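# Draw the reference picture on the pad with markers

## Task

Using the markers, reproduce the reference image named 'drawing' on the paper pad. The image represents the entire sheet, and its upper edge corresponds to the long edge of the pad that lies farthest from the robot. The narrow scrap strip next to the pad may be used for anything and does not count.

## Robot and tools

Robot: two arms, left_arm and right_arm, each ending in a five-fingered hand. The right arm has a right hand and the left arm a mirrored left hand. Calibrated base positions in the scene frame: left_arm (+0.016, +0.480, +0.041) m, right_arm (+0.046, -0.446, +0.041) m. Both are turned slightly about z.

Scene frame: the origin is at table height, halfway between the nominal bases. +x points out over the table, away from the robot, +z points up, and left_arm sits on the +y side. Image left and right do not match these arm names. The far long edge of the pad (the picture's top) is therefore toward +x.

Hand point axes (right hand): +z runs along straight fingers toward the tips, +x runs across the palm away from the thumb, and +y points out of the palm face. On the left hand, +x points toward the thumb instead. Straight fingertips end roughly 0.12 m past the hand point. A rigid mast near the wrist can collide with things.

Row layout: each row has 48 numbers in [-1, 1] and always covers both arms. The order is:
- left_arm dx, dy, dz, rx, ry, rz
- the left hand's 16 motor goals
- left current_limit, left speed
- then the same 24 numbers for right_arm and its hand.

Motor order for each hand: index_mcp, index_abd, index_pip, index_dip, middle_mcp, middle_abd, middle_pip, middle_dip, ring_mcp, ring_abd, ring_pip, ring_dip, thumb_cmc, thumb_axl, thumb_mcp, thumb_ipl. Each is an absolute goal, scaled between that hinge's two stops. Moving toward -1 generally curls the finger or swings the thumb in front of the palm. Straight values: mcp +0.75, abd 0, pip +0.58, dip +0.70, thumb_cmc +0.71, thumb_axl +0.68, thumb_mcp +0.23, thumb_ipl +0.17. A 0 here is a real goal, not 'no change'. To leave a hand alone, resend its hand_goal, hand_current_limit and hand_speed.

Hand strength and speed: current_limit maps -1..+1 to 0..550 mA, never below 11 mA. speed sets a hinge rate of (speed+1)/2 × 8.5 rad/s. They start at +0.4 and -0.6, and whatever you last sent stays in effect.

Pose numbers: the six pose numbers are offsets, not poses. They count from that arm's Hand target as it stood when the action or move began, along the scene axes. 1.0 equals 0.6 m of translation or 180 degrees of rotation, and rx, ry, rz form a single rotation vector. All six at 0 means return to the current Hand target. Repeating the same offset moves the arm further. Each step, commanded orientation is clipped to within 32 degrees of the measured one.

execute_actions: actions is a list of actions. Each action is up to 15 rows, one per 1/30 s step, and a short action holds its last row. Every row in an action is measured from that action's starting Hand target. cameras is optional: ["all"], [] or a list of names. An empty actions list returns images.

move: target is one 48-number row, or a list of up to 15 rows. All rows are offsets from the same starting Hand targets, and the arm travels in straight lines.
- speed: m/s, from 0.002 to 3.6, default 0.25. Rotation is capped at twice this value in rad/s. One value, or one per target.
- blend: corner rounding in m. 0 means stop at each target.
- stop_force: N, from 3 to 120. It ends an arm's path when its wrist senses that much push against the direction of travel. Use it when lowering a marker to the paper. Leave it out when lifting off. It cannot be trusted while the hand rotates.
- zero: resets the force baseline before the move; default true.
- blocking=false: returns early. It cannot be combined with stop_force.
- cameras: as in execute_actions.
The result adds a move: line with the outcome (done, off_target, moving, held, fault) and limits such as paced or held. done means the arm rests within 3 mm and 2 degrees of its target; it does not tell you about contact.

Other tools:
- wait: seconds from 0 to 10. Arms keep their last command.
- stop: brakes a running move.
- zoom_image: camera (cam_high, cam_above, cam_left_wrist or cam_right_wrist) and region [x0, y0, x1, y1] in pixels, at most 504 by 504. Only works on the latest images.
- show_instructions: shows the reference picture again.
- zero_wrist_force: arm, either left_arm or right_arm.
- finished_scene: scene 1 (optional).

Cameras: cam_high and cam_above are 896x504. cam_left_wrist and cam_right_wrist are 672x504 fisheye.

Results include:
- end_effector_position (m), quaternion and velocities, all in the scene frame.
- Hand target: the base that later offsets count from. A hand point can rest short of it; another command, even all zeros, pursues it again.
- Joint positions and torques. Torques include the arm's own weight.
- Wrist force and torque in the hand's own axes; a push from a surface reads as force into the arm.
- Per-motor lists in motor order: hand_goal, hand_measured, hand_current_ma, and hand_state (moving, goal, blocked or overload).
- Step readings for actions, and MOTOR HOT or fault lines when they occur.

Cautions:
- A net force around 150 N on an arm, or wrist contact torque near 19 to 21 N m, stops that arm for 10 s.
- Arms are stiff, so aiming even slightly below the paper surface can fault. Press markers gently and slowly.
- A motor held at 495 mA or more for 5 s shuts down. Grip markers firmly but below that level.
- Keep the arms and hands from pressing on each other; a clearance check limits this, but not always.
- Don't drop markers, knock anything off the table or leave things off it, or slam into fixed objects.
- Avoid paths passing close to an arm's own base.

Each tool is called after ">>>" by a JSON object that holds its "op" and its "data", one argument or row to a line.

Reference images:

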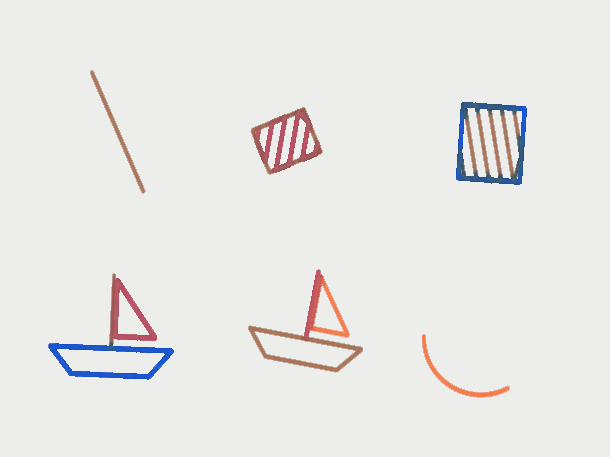

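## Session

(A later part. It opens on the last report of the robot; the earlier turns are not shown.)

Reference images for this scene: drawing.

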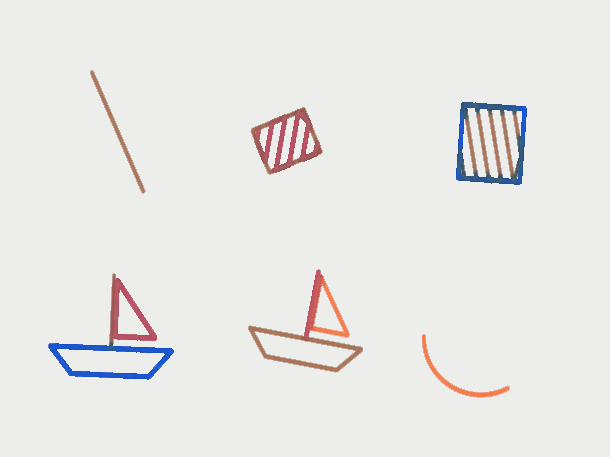

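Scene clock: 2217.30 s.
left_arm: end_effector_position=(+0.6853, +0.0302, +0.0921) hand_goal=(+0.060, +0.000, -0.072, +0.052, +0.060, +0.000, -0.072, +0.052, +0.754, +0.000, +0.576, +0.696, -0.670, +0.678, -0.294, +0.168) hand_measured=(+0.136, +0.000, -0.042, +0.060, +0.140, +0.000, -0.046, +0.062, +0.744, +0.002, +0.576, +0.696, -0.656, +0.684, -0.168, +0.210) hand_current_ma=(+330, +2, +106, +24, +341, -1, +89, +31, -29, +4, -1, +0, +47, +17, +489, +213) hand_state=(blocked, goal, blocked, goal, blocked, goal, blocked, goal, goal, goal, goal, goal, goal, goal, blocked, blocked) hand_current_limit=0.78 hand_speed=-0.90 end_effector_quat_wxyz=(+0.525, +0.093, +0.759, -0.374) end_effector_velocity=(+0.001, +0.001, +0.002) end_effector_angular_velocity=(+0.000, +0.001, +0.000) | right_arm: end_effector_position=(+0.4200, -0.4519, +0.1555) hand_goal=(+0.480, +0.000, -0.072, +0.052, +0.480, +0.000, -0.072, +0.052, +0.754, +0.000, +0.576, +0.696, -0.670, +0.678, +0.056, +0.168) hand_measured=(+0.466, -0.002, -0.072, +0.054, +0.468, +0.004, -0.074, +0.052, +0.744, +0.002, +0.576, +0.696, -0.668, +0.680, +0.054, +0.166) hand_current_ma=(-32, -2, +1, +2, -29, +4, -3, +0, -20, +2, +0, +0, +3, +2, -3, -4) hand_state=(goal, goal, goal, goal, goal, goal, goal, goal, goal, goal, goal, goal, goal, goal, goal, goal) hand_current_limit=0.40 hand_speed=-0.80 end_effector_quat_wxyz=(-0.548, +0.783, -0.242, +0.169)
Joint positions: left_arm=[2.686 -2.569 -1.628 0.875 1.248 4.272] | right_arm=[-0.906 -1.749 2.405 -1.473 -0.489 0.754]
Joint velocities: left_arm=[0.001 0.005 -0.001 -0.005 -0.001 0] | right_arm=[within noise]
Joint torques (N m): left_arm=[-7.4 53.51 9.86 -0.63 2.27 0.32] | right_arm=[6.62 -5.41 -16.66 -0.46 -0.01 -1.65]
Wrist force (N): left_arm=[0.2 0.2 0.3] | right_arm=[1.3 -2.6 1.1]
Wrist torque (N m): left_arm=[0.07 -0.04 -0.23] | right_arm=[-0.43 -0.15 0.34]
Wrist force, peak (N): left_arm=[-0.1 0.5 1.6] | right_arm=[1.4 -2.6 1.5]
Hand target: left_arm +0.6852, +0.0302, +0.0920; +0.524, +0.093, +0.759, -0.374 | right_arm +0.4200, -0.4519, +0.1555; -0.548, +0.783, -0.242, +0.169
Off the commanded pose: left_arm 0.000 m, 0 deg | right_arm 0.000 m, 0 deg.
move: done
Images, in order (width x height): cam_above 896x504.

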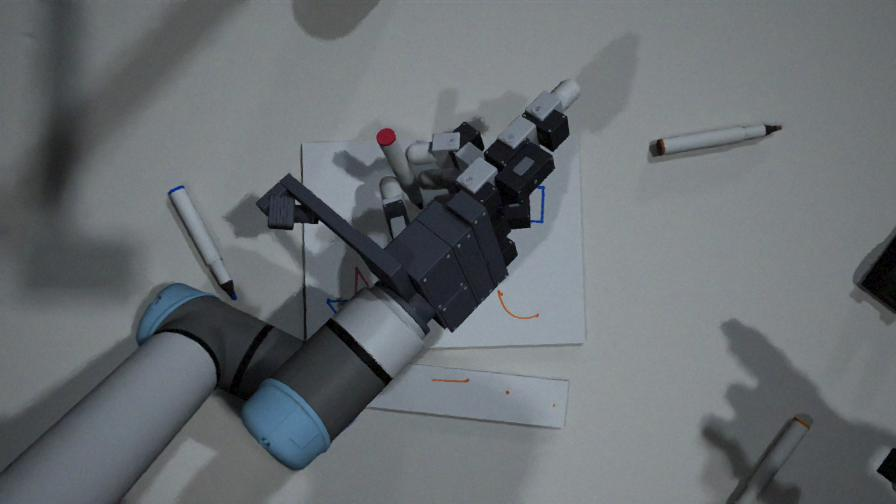

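>>> {"op": "move", "data": {
  "target": [
    [0,-0.0005,-0.01617,0,0,0,0.06,0,-0.073,0.051,0.06,0,-0.073,0.051,0.754,0,0.576,0.696,-0.671,0.677,-0.295,0.168,0.78,-0.9,0,0,0,0,0,0,0.479,0,-0.073,0.051,0.479,0,-0.073,0.051,0.754,0,0.576,0.696,-0.671,0.677,0.056,0.168,0.4,-0.8],
    [0.022,-0.0033,-0.01617,0,0,0,0.06,0,-0.073,0.051,0.06,0,-0.073,0.051,0.754,0,0.576,0.696,-0.671,0.677,-0.295,0.168,0.78,-0.9,0,0,0,0,0,0,0.479,0,-0.073,0.051,0.479,0,-0.073,0.051,0.754,0,0.576,0.696,-0.671,0.677,0.056,0.168,0.4,-0.8],
    [0.0275,-0.0142,-0.01617,0,0,0,0.06,0,-0.073,0.051,0.06,0,-0.073,0.051,0.754,0,0.576,0.696,-0.671,0.677,-0.295,0.168,0.78,-0.9,0,0,0,0,0,0,0.479,0,-0.073,0.051,0.479,0,-0.073,0.051,0.754,0,0.576,0.696,-0.671,0.677,0.056,0.168,0.4,-0.8],
    [-0.015,-0.0083,-0.01617,0,0,0,0.06,0,-0.073,0.051,0.06,0,-0.073,0.051,0.754,0,0.576,0.696,-0.671,0.677,-0.295,0.168,0.78,-0.9,0,0,0,0,0,0,0.479,0,-0.073,0.051,0.479,0,-0.073,0.051,0.754,0,0.576,0.696,-0.671,0.677,0.056,0.168,0.4,-0.8],
    [-0.0175,-0.0097,-0.01617,0,0,0,0.06,0,-0.073,0.051,0.06,0,-0.073,0.051,0.754,0,0.576,0.696,-0.671,0.677,-0.295,0.168,0.78,-0.9,0,0,0,0,0,0,0.479,0,-0.073,0.051,0.479,0,-0.073,0.051,0.754,0,0.576,0.696,-0.671,0.677,0.056,0.168,0.4,-0.8],
    [-0.0132,-0.0185,-0.01617,0,0,0,0.06,0,-0.073,0.051,0.06,0,-0.073,0.051,0.754,0,0.576,0.696,-0.671,0.677,-0.295,0.168,0.78,-0.9,0,0,0,0,0,0,0.479,0,-0.073,0.051,0.479,0,-0.073,0.051,0.754,0,0.576,0.696,-0.671,0.677,0.056,0.168,0.4,-0.8],
    [0.033,-0.025,-0.01617,0,0,0,0.06,0,-0.073,0.051,0.06,0,-0.073,0.051,0.754,0,0.576,0.696,-0.671,0.677,-0.295,0.168,0.78,-0.9,0,0,0,0,0,0,0.479,0,-0.073,0.051,0.479,0,-0.073,0.051,0.754,0,0.576,0.696,-0.671,0.677,0.056,0.168,0.4,-0.8]
  ],
  "speed": 0.02
}}

>>> {"op": "move", "data": {
  "target": [
    [0.0043,-0.0087,0,0,0,0,0.06,0,-0.073,0.051,0.06,0,-0.073,0.051,0.754,0,0.576,0.696,-0.671,0.677,-0.295,0.168,0.78,-0.9,0,0,0,0,0,0,0.479,0,-0.073,0.051,0.479,0,-0.073,0.051,0.754,0,0.576,0.696,-0.671,0.677,0.056,0.168,0.4,-0.8],
    [0.0008,-0.0103,0,0,0,0,0.06,0,-0.073,0.051,0.06,0,-0.073,0.051,0.754,0,0.576,0.696,-0.671,0.677,-0.295,0.168,0.78,-0.9,0,0,0,0,0,0,0.479,0,-0.073,0.051,0.479,0,-0.073,0.051,0.754,0,0.576,0.696,-0.671,0.677,0.056,0.168,0.4,-0.8],
    [-0.0408,-0.0045,0,0,0,0,0.06,0,-0.073,0.051,0.06,0,-0.073,0.051,0.754,0,0.576,0.696,-0.671,0.677,-0.295,0.168,0.78,-0.9,0,0,0,0,0,0,0.479,0,-0.073,0.051,0.479,0,-0.073,0.051,0.754,0,0.576,0.696,-0.671,0.677,0.056,0.168,0.4,-0.8],
    [-0.0353,-0.0153,0,0,0,0,0.06,0,-0.073,0.051,0.06,0,-0.073,0.051,0.754,0,0.576,0.696,-0.671,0.677,-0.295,0.168,0.78,-0.9,0,0,0,0,0,0,0.479,0,-0.073,0.051,0.479,0,-0.073,0.051,0.754,0,0.576,0.696,-0.671,0.677,0.056,0.168,0.4,-0.8],
    [-0.0152,-0.0182,0,0,0,0,0.06,0,-0.073,0.051,0.06,0,-0.073,0.051,0.754,0,0.576,0.696,-0.671,0.677,-0.295,0.168,0.78,-0.9,0,0,0,0,0,0,0.479,0,-0.073,0.051,0.479,0,-0.073,0.051,0.754,0,0.576,0.696,-0.671,0.677,0.056,0.168,0.4,-0.8],
    [-0.0152,-0.0182,0.0333,0,0,0,0.06,0,-0.073,0.051,0.06,0,-0.073,0.051,0.754,0,0.576,0.696,-0.671,0.677,-0.295,0.168,0.78,-0.9,0,0,0,0,0,0,0.479,0,-0.073,0.051,0.479,0,-0.073,0.051,0.754,0,0.576,0.696,-0.671,0.677,0.056,0.168,0.4,-0.8]
  ],
  "speed": [0.02,0.02,0.02,0.02,0.02,0.05]
}}

>>> {"op": "move", "data": {
  "target": [
    [-0.35,0.25,0.03,0,0,0,0.06,0,-0.073,0.051,0.06,0,-0.073,0.051,0.754,0,0.576,0.696,-0.671,0.677,-0.295,0.168,0.78,-0.9,0,0,0,0,0,0,0.479,0,-0.073,0.051,0.479,0,-0.073,0.051,0.754,0,0.576,0.696,-0.671,0.677,0.056,0.168,0.4,-0.8]
  ],
  "speed": 0.15,
  "cameras": ["cam_above"]
}}

>>> {"op": "zoom_image", "data": {
  "camera": "cam_above",
  "region": [390, 175, 470, 235]
}}

Scene clock: 2255.13 s.
left_arm: end_effector_position=(+0.7051, +0.0152, +0.0822) hand_goal=(+0.060, +0.000, -0.072, +0.052, +0.060, +0.000, -0.072, +0.052, +0.754, +0.000, +0.576, +0.696, -0.670, +0.678, -0.294, +0.168) hand_measured=(+0.136, -0.002, -0.042, +0.060, +0.140, +0.000, -0.042, +0.066, +0.744, +0.002, +0.576, +0.696, -0.658, +0.682, -0.168, +0.210) hand_current_ma=(+330, -2, +106, +22, +341, +0, +104, +41, -29, +4, -1, +0, +38, +15, +490, +213) hand_state=(blocked, goal, blocked, goal, blocked, goal, blocked, goal, goal, goal, goal, goal, goal, goal, blocked, blocked) hand_current_limit=0.78 hand_speed=-0.90 end_effector_quat_wxyz=(+0.524, +0.093, +0.759, -0.374) end_effector_velocity=(-0.001, +0.001, -0.001) end_effector_angular_velocity=(+0.001, +0.003, +0.001) | right_arm: end_effector_position=(+0.4200, -0.4519, +0.1555) hand_goal=(+0.480, +0.000, -0.072, +0.052, +0.480, +0.000, -0.072, +0.052, +0.754, +0.000, +0.576, +0.696, -0.670, +0.678, +0.056, +0.168) hand_measured=(+0.466, -0.002, -0.072, +0.054, +0.468, +0.004, -0.074, +0.052, +0.744, +0.002, +0.576, +0.696, -0.668, +0.680, +0.054, +0.166) hand_current_ma=(-32, -2, +1, +2, -29, +4, -3, +0, -20, +2, +0, +0, +3, +2, -3, -4) hand_state=(goal, goal, goal, goal, goal, goal, goal, goal, goal, goal, goal, goal, goal, goal, goal, goal) hand_current_limit=0.40 hand_speed=-0.80 end_effector_quat_wxyz=(-0.548, +0.783, -0.242, +0.169)
Joint positions: left_arm=[2.676 -2.619 -1.535 0.832 1.257 4.271] | right_arm=[-0.906 -1.749 2.405 -1.473 -0.489 0.754]
Joint velocities: left_arm=[0.001 0.001 -0.005 0 0 0] | right_arm=[within noise]
Joint torques (N m): left_arm=[-1.65 54.33 7.55 4.87 -1.24 1.82] | right_arm=[4.75 -7.52 -17.02 -0.7 -0.06 -1.81]
Wrist force (N): left_arm=[-0.9 -0.4 0.1] | right_arm=[1.1 -2.4 1.3]
Wrist torque (N m): left_arm=[0.05 0.02 -0.21] | right_arm=[-0.41 -0.12 0.31]
Wrist force, peak (N): left_arm=[-3.3 -0.4 0.6] | right_arm=[1.3 -2.7 1.3]
Hand target: left_arm +0.7050, +0.0152, +0.0823; +0.524, +0.093, +0.759, -0.374 | right_arm +0.4200, -0.4519, +0.1555; -0.548, +0.783, -0.242, +0.169
Off the commanded pose: left_arm 0.000 m, 0 deg | right_arm 0.000 m, 0 deg.
move: done

Scene clock: 2259.33 s.
left_arm: end_effector_position=(+0.6958, +0.0043, +0.1021) hand_goal=(+0.060, +0.000, -0.072, +0.052, +0.060, +0.000, -0.072, +0.052, +0.754, +0.000, +0.576, +0.696, -0.670, +0.678, -0.294, +0.168) hand_measured=(+0.136, +0.000, -0.042, +0.060, +0.140, +0.000, -0.042, +0.066, +0.744, +0.002, +0.576, +0.696, -0.658, +0.682, -0.168, +0.210) hand_current_ma=(+330, +0, +106, +23, +341, +1, +104, +41, -29, +4, -1, +0, +40, +15, +490, +213) hand_state=(blocked, goal, blocked, goal, blocked, goal, blocked, goal, goal, goal, goal, goal, goal, goal, blocked, blocked) hand_current_limit=0.78 hand_speed=-0.90 end_effector_quat_wxyz=(+0.524, +0.093, +0.759, -0.374) end_effector_velocity=(+0.000, -0.001, -0.001) end_effector_angular_velocity=(-0.001, -0.003, -0.001) | right_arm: end_effector_position=(+0.4200, -0.4519, +0.1555) hand_goal=(+0.480, +0.000, -0.072, +0.052, +0.480, +0.000, -0.072, +0.052, +0.754, +0.000, +0.576, +0.696, -0.670, +0.678, +0.056, +0.168) hand_measured=(+0.466, -0.002, -0.072, +0.054, +0.468, +0.004, -0.074, +0.052, +0.744, +0.002, +0.576, +0.696, -0.668, +0.680, +0.054, +0.166) hand_current_ma=(-32, -2, +1, +2, -29, +4, -3, +0, -20, +2, +0, +0, +3, +2, -3, -4) hand_state=(goal, goal, goal, goal, goal, goal, goal, goal, goal, goal, goal, goal, goal, goal, goal, goal) hand_current_limit=0.40 hand_speed=-0.80 end_effector_quat_wxyz=(-0.548, +0.783, -0.242, +0.169)
Joint positions: left_arm=[2.653 -2.579 -1.55 0.808 1.28 4.266] | right_arm=[-0.906 -1.749 2.405 -1.473 -0.489 0.754]
Joint velocities: left_arm=[-0.001 -0.003 0.001 0.005 0 0] | right_arm=[within noise]
Joint torques (N m): left_arm=[-6.32 41.59 22.46 5.86 2.35 0.37] | right_arm=[4.23 -2.97 -15.63 -0.82 0.29 -1.74]
Wrist force (N): left_arm=[0.5 0.5 0.5] | right_arm=[1.2 -2.3 1.2]
Wrist torque (N m): left_arm=[0.08 -0.06 -0.17] | right_arm=[-0.39 -0.13 0.34]
Wrist force, peak (N): left_arm=[-1.6 0.4 0.3] | right_arm=[1.2 -2.8 1.1]
Hand target: left_arm +0.6959, +0.0043, +0.1023; +0.524, +0.093, +0.759, -0.374 | right_arm +0.4200, -0.4519, +0.1555; -0.548, +0.783, -0.242, +0.169
Off the commanded pose: left_arm 0.000 m, 0 deg | right_arm 0.000 m, 0 deg.
move: done

Scene clock: 2261.53 s.
left_arm: end_effector_position=(+0.4860, +0.1543, +0.1203) hand_goal=(+0.060, +0.000, -0.072, +0.052, +0.060, +0.000, -0.072, +0.052, +0.754, +0.000, +0.576, +0.696, -0.670, +0.678, -0.294, +0.168) hand_measured=(+0.136, +0.000, -0.042, +0.060, +0.138, +0.000, -0.042, +0.066, +0.744, +0.002, +0.576, +0.696, -0.656, +0.682, -0.168, +0.210) hand_current_ma=(+330, +0, +106, +23, +340, +1, +104, +41, -29, +4, -1, +0, +41, +15, +489, +213) hand_state=(blocked, goal, blocked, goal, blocked, goal, blocked, goal, goal, goal, goal, goal, goal, goal, blocked, blocked) hand_current_limit=0.78 hand_speed=-0.90 end_effector_quat_wxyz=(+0.524, +0.093, +0.759, -0.374) | right_arm: end_effector_position=(+0.4200, -0.4519, +0.1555) hand_goal=(+0.480, +0.000, -0.072, +0.052, +0.480, +0.000, -0.072, +0.052, +0.754, +0.000, +0.576, +0.696, -0.670, +0.678, +0.056, +0.168) hand_measured=(+0.466, -0.002, -0.072, +0.054, +0.468, +0.004, -0.074, +0.052, +0.744, +0.002, +0.576, +0.696, -0.668, +0.680, +0.054, +0.166) hand_current_ma=(-32, -2, +1, +2, -29, +4, -3, +0, -20, +2, +0, +0, +3, +2, -3, -4) hand_state=(goal, goal, goal, goal, goal, goal, goal, goal, goal, goal, goal, goal, goal, goal, goal, goal) hand_current_limit=0.40 hand_speed=-0.80 end_effector_quat_wxyz=(-0.548, +0.783, -0.242, +0.169)
Joint positions: left_arm=[2.787 -2.325 -2.35 1.346 1.148 4.292] | right_arm=[-0.906 -1.749 2.405 -1.473 -0.489 0.754]
Joint torques (N m): left_arm=[-2.36 26.91 -3.34 3.13 1.91 -1.94] | right_arm=[5.3 -6.4 -15.75 -0.64 0.25 -1.72]
Wrist force (N): left_arm=[0.1 0.4 0.6] | right_arm=[0.6 -2.4 1.1]
Wrist torque (N m): left_arm=[0.04 -0.04 -0.21] | right_arm=[-0.38 -0.05 0.28]
Wrist force, peak (N): left_arm=[0.1 0.2 2.2] | right_arm=[1.2 -2.8 1.2]
Hand target: left_arm +0.4859, +0.1543, +0.1203; +0.524, +0.093, +0.759, -0.374 | right_arm +0.4200, -0.4519, +0.1555; -0.548, +0.783, -0.242, +0.169
Off the commanded pose: left_arm 0.000 m, 0 deg | right_arm 0.000 m, 0 deg.
move: done
Images, in order (width x height): cam_above 896x504.

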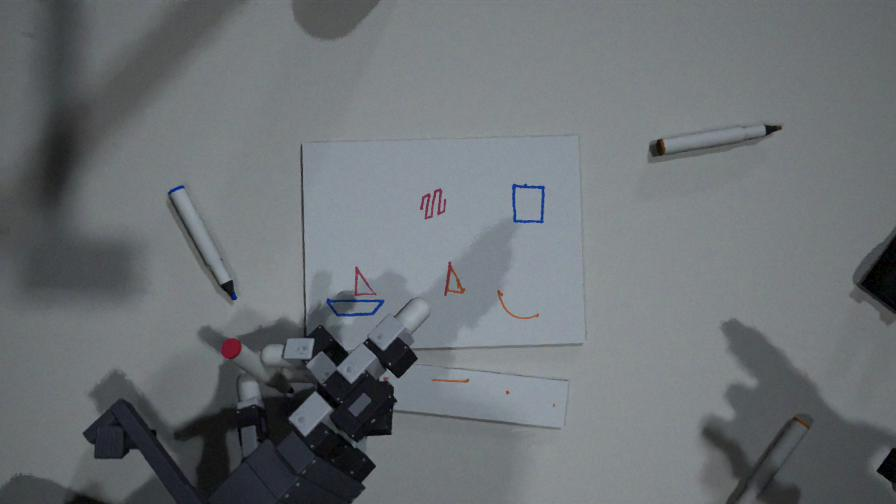

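Scaled by 6.300.

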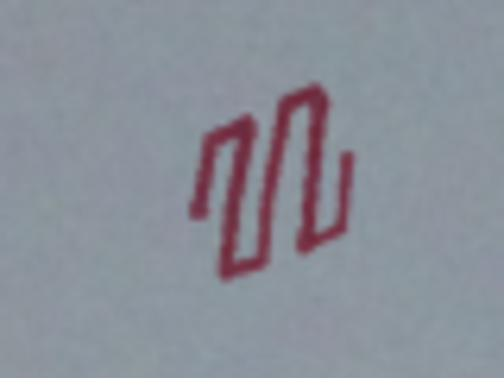

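>>> {"op": "move", "data": {
  "target": [
    [-0.0932,0.1928,0.08,0,0,0,0.06,0,-0.073,0.051,0.06,0,-0.073,0.051,0.754,0,0.576,0.696,-0.671,0.677,-0.295,0.168,0.78,-0.9,0,0,0,0,0,0,0.479,0,-0.073,0.051,0.479,0,-0.073,0.051,0.754,0,0.576,0.696,-0.671,0.677,0.056,0.168,0.4,-0.8],
    [-0.0932,0.1928,0.08,-0.1667,0.2887,0,0.06,0,-0.073,0.051,0.06,0,-0.073,0.051,0.754,0,0.576,0.696,-0.671,0.677,-0.295,0.168,0.78,-0.9,0,0,0,0,0,0,0.479,0,-0.073,0.051,0.479,0,-0.073,0.051,0.754,0,0.576,0.696,-0.671,0.677,0.056,0.168,0.4,-0.8],
    [-0.0932,0.1928,-0.12,-0.1667,0.2887,0,0.06,0,-0.073,0.051,0.06,0,-0.073,0.051,0.754,0,0.576,0.696,-0.671,0.677,-0.295,0.168,0.78,-0.9,0,0,0,0,0,0,0.479,0,-0.073,0.051,0.479,0,-0.073,0.051,0.754,0,0.576,0.696,-0.671,0.677,0.056,0.168,0.4,-0.8]
  ],
  "speed": [0.15,0.2,0.08]
}}

>>> {"op": "move", "data": {
  "target": [
    [0,0,-0.035,0,0,0,0.06,0,-0.073,0.051,0.06,0,-0.073,0.051,0.754,0,0.576,0.696,-0.671,0.677,-0.295,0.168,0.78,-0.9,0,0,0,0,0,0,0.479,0,-0.073,0.051,0.479,0,-0.073,0.051,0.754,0,0.576,0.696,-0.671,0.677,0.056,0.168,0.4,-0.8]
  ],
  "speed": 0.01,
  "stop_force": 4,
  "cameras": ["cam_above"]
}}

Scene clock: 2289.80 s.
left_arm: end_effector_position=(+0.4300, +0.2700, +0.0483) hand_goal=(+0.060, +0.000, -0.072, +0.052, +0.060, +0.000, -0.072, +0.052, +0.754, +0.000, +0.576, +0.696, -0.670, +0.678, -0.294, +0.168) hand_measured=(+0.136, +0.000, -0.042, +0.060, +0.138, +0.000, -0.042, +0.066, +0.744, +0.002, +0.576, +0.696, -0.656, +0.682, -0.168, +0.210) hand_current_ma=(+330, +0, +106, +24, +338, +2, +104, +41, -29, +4, -1, +0, +41, +15, +490, +213) hand_state=(blocked, goal, blocked, goal, blocked, goal, blocked, goal, goal, goal, goal, goal, goal, goal, blocked, blocked) hand_current_limit=0.78 hand_speed=-0.90 end_effector_quat_wxyz=(+0.149, -0.213, +0.791, -0.554) | right_arm: end_effector_position=(+0.4200, -0.4519, +0.1555) hand_goal=(+0.480, +0.000, -0.072, +0.052, +0.480, +0.000, -0.072, +0.052, +0.754, +0.000, +0.576, +0.696, -0.670, +0.678, +0.056, +0.168) hand_measured=(+0.466, -0.002, -0.072, +0.054, +0.468, +0.004, -0.074, +0.052, +0.744, +0.002, +0.576, +0.696, -0.668, +0.680, +0.054, +0.166) hand_current_ma=(-32, -2, +1, +2, -29, +4, -3, +0, -20, +2, +0, +0, +3, +2, -3, -4) hand_state=(goal, goal, goal, goal, goal, goal, goal, goal, goal, goal, goal, goal, goal, goal, goal, goal) hand_current_limit=0.40 hand_speed=-0.80 end_effector_quat_wxyz=(-0.548, +0.783, -0.242, +0.169)
Joint positions: left_arm=[3.393 -2.208 -2.561 0.621 0.416 4.107] | right_arm=[-0.906 -1.749 2.405 -1.473 -0.489 0.754]
Joint torques (N m): left_arm=[-6.15 18.82 -7.52 0.96 1.12 1.93] | right_arm=[3.29 -6.86 -17.52 -0.82 -0.15 -1.52]
Wrist force (N): left_arm=[-0.6 -0.2 -0.4] | right_arm=[0.9 -2.3 0.9]
Wrist torque (N m): left_arm=[0.09 0.07 -0.09] | right_arm=[-0.37 -0.09 0.30]
Wrist force, peak (N): left_arm=[0.6 0.3 1.8] | right_arm=[1.0 -2.7 1.5]
Hand target: left_arm +0.4300, +0.2700, +0.0483; +0.149, -0.212, +0.791, -0.554 | right_arm +0.4200, -0.4519, +0.1555; -0.548, +0.783, -0.242, +0.169
Off the commanded pose: left_arm 0.000 m, 0 deg | right_arm 0.000 m, 0 deg.
move: done

Scene clock: 2292.07 s.
left_arm: end_effector_position=(+0.4300, +0.2700, +0.0354) hand_goal=(+0.060, +0.000, -0.072, +0.052, +0.060, +0.000, -0.072, +0.052, +0.754, +0.000, +0.576, +0.696, -0.670, +0.678, -0.294, +0.168) hand_measured=(+0.136, +0.000, -0.044, +0.052, +0.138, +0.000, -0.042, +0.064, +0.744, +0.002, +0.576, +0.696, -0.658, +0.682, -0.168, +0.210) hand_current_ma=(+330, +0, +96, +1, +338, +2, +104, +36, -29, +4, -1, +0, +37, +15, +490, +219) hand_state=(blocked, goal, blocked, goal, blocked, goal, blocked, goal, goal, goal, goal, goal, goal, goal, blocked, blocked) hand_current_limit=0.78 hand_speed=-0.90 end_effector_quat_wxyz=(+0.149, -0.212, +0.791, -0.554) | right_arm: end_effector_position=(+0.4200, -0.4519, +0.1555) hand_goal=(+0.480, +0.000, -0.072, +0.052, +0.480, +0.000, -0.072, +0.052, +0.754, +0.000, +0.576, +0.696, -0.670, +0.678, +0.056, +0.168) hand_measured=(+0.466, -0.002, -0.072, +0.054, +0.468, +0.004, -0.074, +0.052, +0.744, +0.002, +0.576, +0.696, -0.668, +0.680, +0.054, +0.166) hand_current_ma=(-32, -2, +1, +2, -29, +4, -3, +0, -20, +2, +0, +0, +3, +2, -3, -4) hand_state=(goal, goal, goal, goal, goal, goal, goal, goal, goal, goal, goal, goal, goal, goal, goal, goal) hand_current_limit=0.40 hand_speed=-0.80 end_effector_quat_wxyz=(-0.548, +0.783, -0.242, +0.169)
Joint positions: left_arm=[3.393 -2.263 -2.553 0.668 0.416 4.107] | right_arm=[-0.906 -1.749 2.405 -1.473 -0.489 0.754]
Joint torques (N m): left_arm=[2.43 22.04 -7.82 -0.62 -0.11 -1.53] | right_arm=[5.09 -7.15 -15.46 -0.67 0.17 -1.77]
Wrist force (N): left_arm=[-0.6 -1.9 -0.7] | right_arm=[0.9 -2.2 1.1]
Wrist torque (N m): left_arm=[-0.01 0.09 -0.10] | right_arm=[-0.37 -0.09 0.31]
Wrist force, peak (N): left_arm=[-0.6 -6.9 -1.7] | right_arm=[1.6 -2.6 1.1]
Hand target: left_arm +0.4300, +0.2700, +0.0354; +0.149, -0.212, +0.791, -0.554 (not the last commanded pose) | right_arm +0.4200, -0.4519, +0.1555; -0.548, +0.783, -0.242, +0.169
Off the commanded pose: left_arm 0.008 m, 0 deg | right_arm 0.000 m, 0 deg.
move: contact (left_arm)
Images, in order (width x height): cam_above 896x504.

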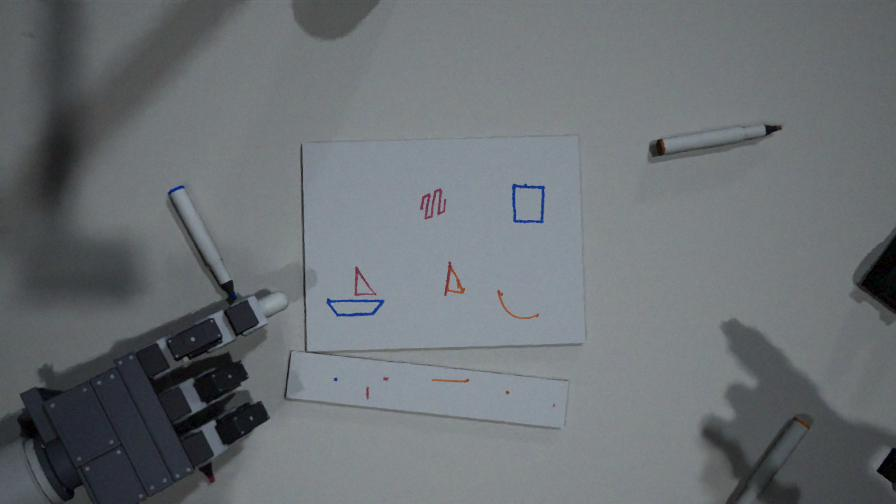

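>>> {"op": "execute_actions", "data": {
  "actions": [],
  "cameras": ["cam_above","cam_high"]
}}

Scene clock: 2319.70 s.
left_arm: end_effector_position=(+0.4300, +0.2700, +0.0354) hand_goal=(+0.060, +0.000, -0.072, +0.052, +0.060, +0.000, -0.072, +0.052, +0.754, +0.000, +0.576, +0.696, -0.670, +0.678, -0.294, +0.168) hand_measured=(+0.136, +0.000, -0.044, +0.052, +0.138, +0.000, -0.042, +0.064, +0.744, +0.002, +0.576, +0.696, -0.658, +0.682, -0.168, +0.210) hand_current_ma=(+330, +0, +96, +1, +338, +2, +104, +36, -29, +4, -1, +0, +37, +15, +489, +219) hand_state=(blocked, goal, blocked, goal, blocked, goal, blocked, goal, goal, goal, goal, goal, goal, goal, blocked, blocked) hand_current_limit=0.78 hand_speed=-0.90 end_effector_quat_wxyz=(+0.149, -0.212, +0.791, -0.554) | right_arm: end_effector_position=(+0.4200, -0.4519, +0.1555) hand_goal=(+0.480, +0.000, -0.072, +0.052, +0.480, +0.000, -0.072, +0.052, +0.754, +0.000, +0.576, +0.696, -0.670, +0.678, +0.056, +0.168) hand_measured=(+0.466, -0.002, -0.072, +0.054, +0.468, +0.004, -0.074, +0.052, +0.744, +0.002, +0.576, +0.696, -0.668, +0.680, +0.054, +0.166) hand_current_ma=(-32, -2, +1, +2, -29, +4, -3, +0, -20, +2, +0, +0, +3, +2, -3, -4) hand_state=(goal, goal, goal, goal, goal, goal, goal, goal, goal, goal, goal, goal, goal, goal, goal, goal) hand_current_limit=0.40 hand_speed=-0.80 end_effector_quat_wxyz=(-0.548, +0.783, -0.242, +0.169)
Joint positions: left_arm=[3.393 -2.263 -2.553 0.668 0.416 4.107] | right_arm=[-0.906 -1.749 2.405 -1.473 -0.489 0.754]
Joint velocities: within noise
Joint torques (N m): left_arm=[2.61 21.58 -7.42 -0.64 -0.07 -1.5] | right_arm=[3.86 -6.73 -15.43 -0.87 0.29 -1.72]
Wrist force (N): left_arm=[-0.5 -1.9 -0.5] | right_arm=[0.9 -2.3 1.1]
Wrist torque (N m): left_arm=[-0.02 0.07 -0.08] | right_arm=[-0.38 -0.10 0.31]
Wrist force, peak (N): left_arm=[-0.2 -2.2 -0.9] | right_arm=[1.2 -2.9 1.3]
Hand target: left_arm +0.4300, +0.2700, +0.0354; +0.149, -0.212, +0.791, -0.554 (not the last commanded pose) | right_arm +0.4200, -0.4519, +0.1555; -0.548, +0.783, -0.242, +0.169
Off the commanded pose: left_arm 0.008 m, 0 deg | right_arm 0.000 m, 0 deg.
Images, in order (width x height): cam_high 896x504, cam_above 896x504.

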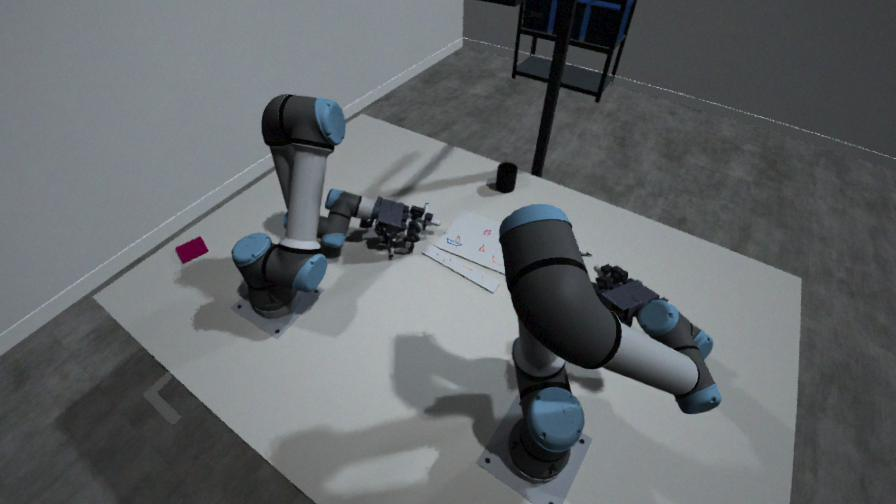

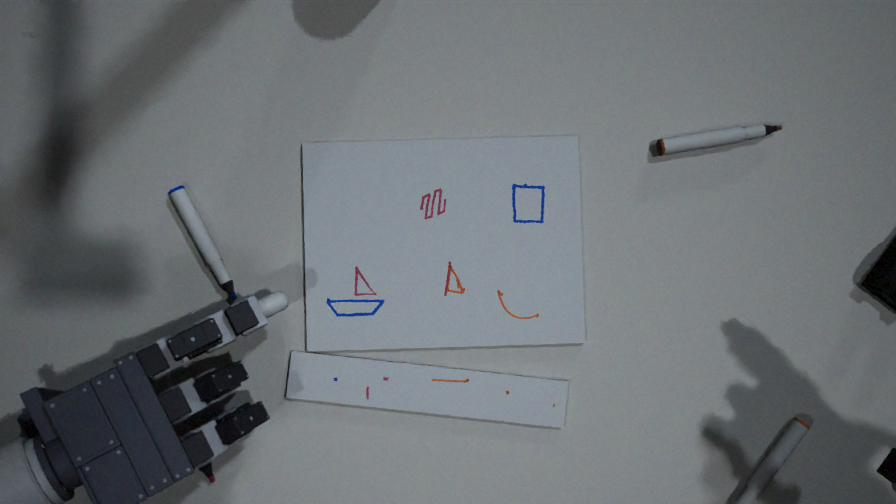

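>>> {"op": "move", "data": {
  "target": [
    [0,0,0,0,0,0,0.26,0,-0.073,0.051,0.26,0,-0.073,0.051,0.754,0,0.576,0.696,-0.671,0.677,0.056,0.168,0.4,-0.85,0,0,0,0,0,0,0.48,0,-0.072,0.052,0.48,0,-0.072,0.052,0.754,0,0.576,0.696,-0.67,0.68,0.056,0.168,0.4,-0.8],
    [0,0,0.2,0,0,0,0.26,0,-0.073,0.051,0.26,0,-0.073,0.051,0.754,0,0.576,0.696,-0.671,0.677,0.056,0.168,0.4,-0.85,0,0,0,0,0,0,0.48,0,-0.072,0.052,0.48,0,-0.072,0.052,0.754,0,0.576,0.696,-0.67,0.68,0.056,0.168,0.4,-0.8]
  ],
  "speed": [0.05,0.08],
  "cameras": ["cam_above"]
}}

Scene clock: 2346.60 s.
left_arm: end_effector_position=(+0.4300, +0.2700, +0.1553) hand_goal=(+0.260, +0.000, -0.072, +0.052, +0.260, +0.000, -0.072, +0.052, +0.754, +0.000, +0.576, +0.696, -0.670, +0.678, +0.056, +0.168) hand_measured=(+0.248, +0.000, -0.070, +0.052, +0.250, +0.000, -0.072, +0.052, +0.744, +0.002, +0.576, +0.696, -0.668, +0.680, +0.054, +0.166) hand_current_ma=(-36, +0, +5, +1, -30, +2, +0, +2, -29, +4, -1, +0, +6, +5, -7, -7) hand_state=(goal, goal, goal, goal, goal, goal, goal, goal, goal, goal, goal, goal, goal, goal, goal, goal) hand_current_limit=0.40 hand_speed=-0.85 end_effector_quat_wxyz=(+0.149, -0.212, +0.791, -0.554) | right_arm: end_effector_position=(+0.4200, -0.4519, +0.1555) hand_goal=(+0.480, +0.000, -0.072, +0.052, +0.480, +0.000, -0.072, +0.052, +0.754, +0.000, +0.576, +0.696, -0.670, +0.680, +0.056, +0.168) hand_measured=(+0.466, -0.002, -0.072, +0.054, +0.468, +0.004, -0.074, +0.052, +0.744, +0.002, +0.576, +0.696, -0.668, +0.680, +0.054, +0.166) hand_current_ma=(-32, -2, +1, +2, -29, +4, -3, +0, -20, +2, +0, +0, +3, -1, -3, -4) hand_state=(goal, goal, goal, goal, goal, goal, goal, goal, goal, goal, goal, goal, goal, goal, goal, goal) hand_current_limit=0.40 hand_speed=-0.80 end_effector_quat_wxyz=(-0.548, +0.783, -0.242, +0.169)
Joint positions: left_arm=[3.393 -1.753 -2.557 0.162 0.416 4.107] | right_arm=[-0.906 -1.749 2.405 -1.473 -0.489 0.754]
Joint torques (N m): left_arm=[6.71 25.55 3.8 3.39 -4.32 -2.02] | right_arm=[4.1 -5.8 -15.5 -0.94 0.15 -1.49]
Wrist force (N): left_arm=[-0.5 -0.3 -0.1] | right_arm=[0.9 -2.5 1.1]
Wrist torque (N m): left_arm=[0.04 0.07 -0.10] | right_arm=[-0.41 -0.09 0.30]
Wrist force, peak (N): left_arm=[0.0 -5.8 0.5] | right_arm=[1.3 -2.7 1.3]
Hand target: left_arm +0.4300, +0.2700, +0.1554; +0.149, -0.212, +0.791, -0.554 | right_arm +0.4200, -0.4519, +0.1555; -0.548, +0.783, -0.242, +0.169
Off the commanded pose: left_arm 0.000 m, 0 deg | right_arm 0.000 m, 0 deg.
move: done
Images, in order (width x height): cam_above 896x504.

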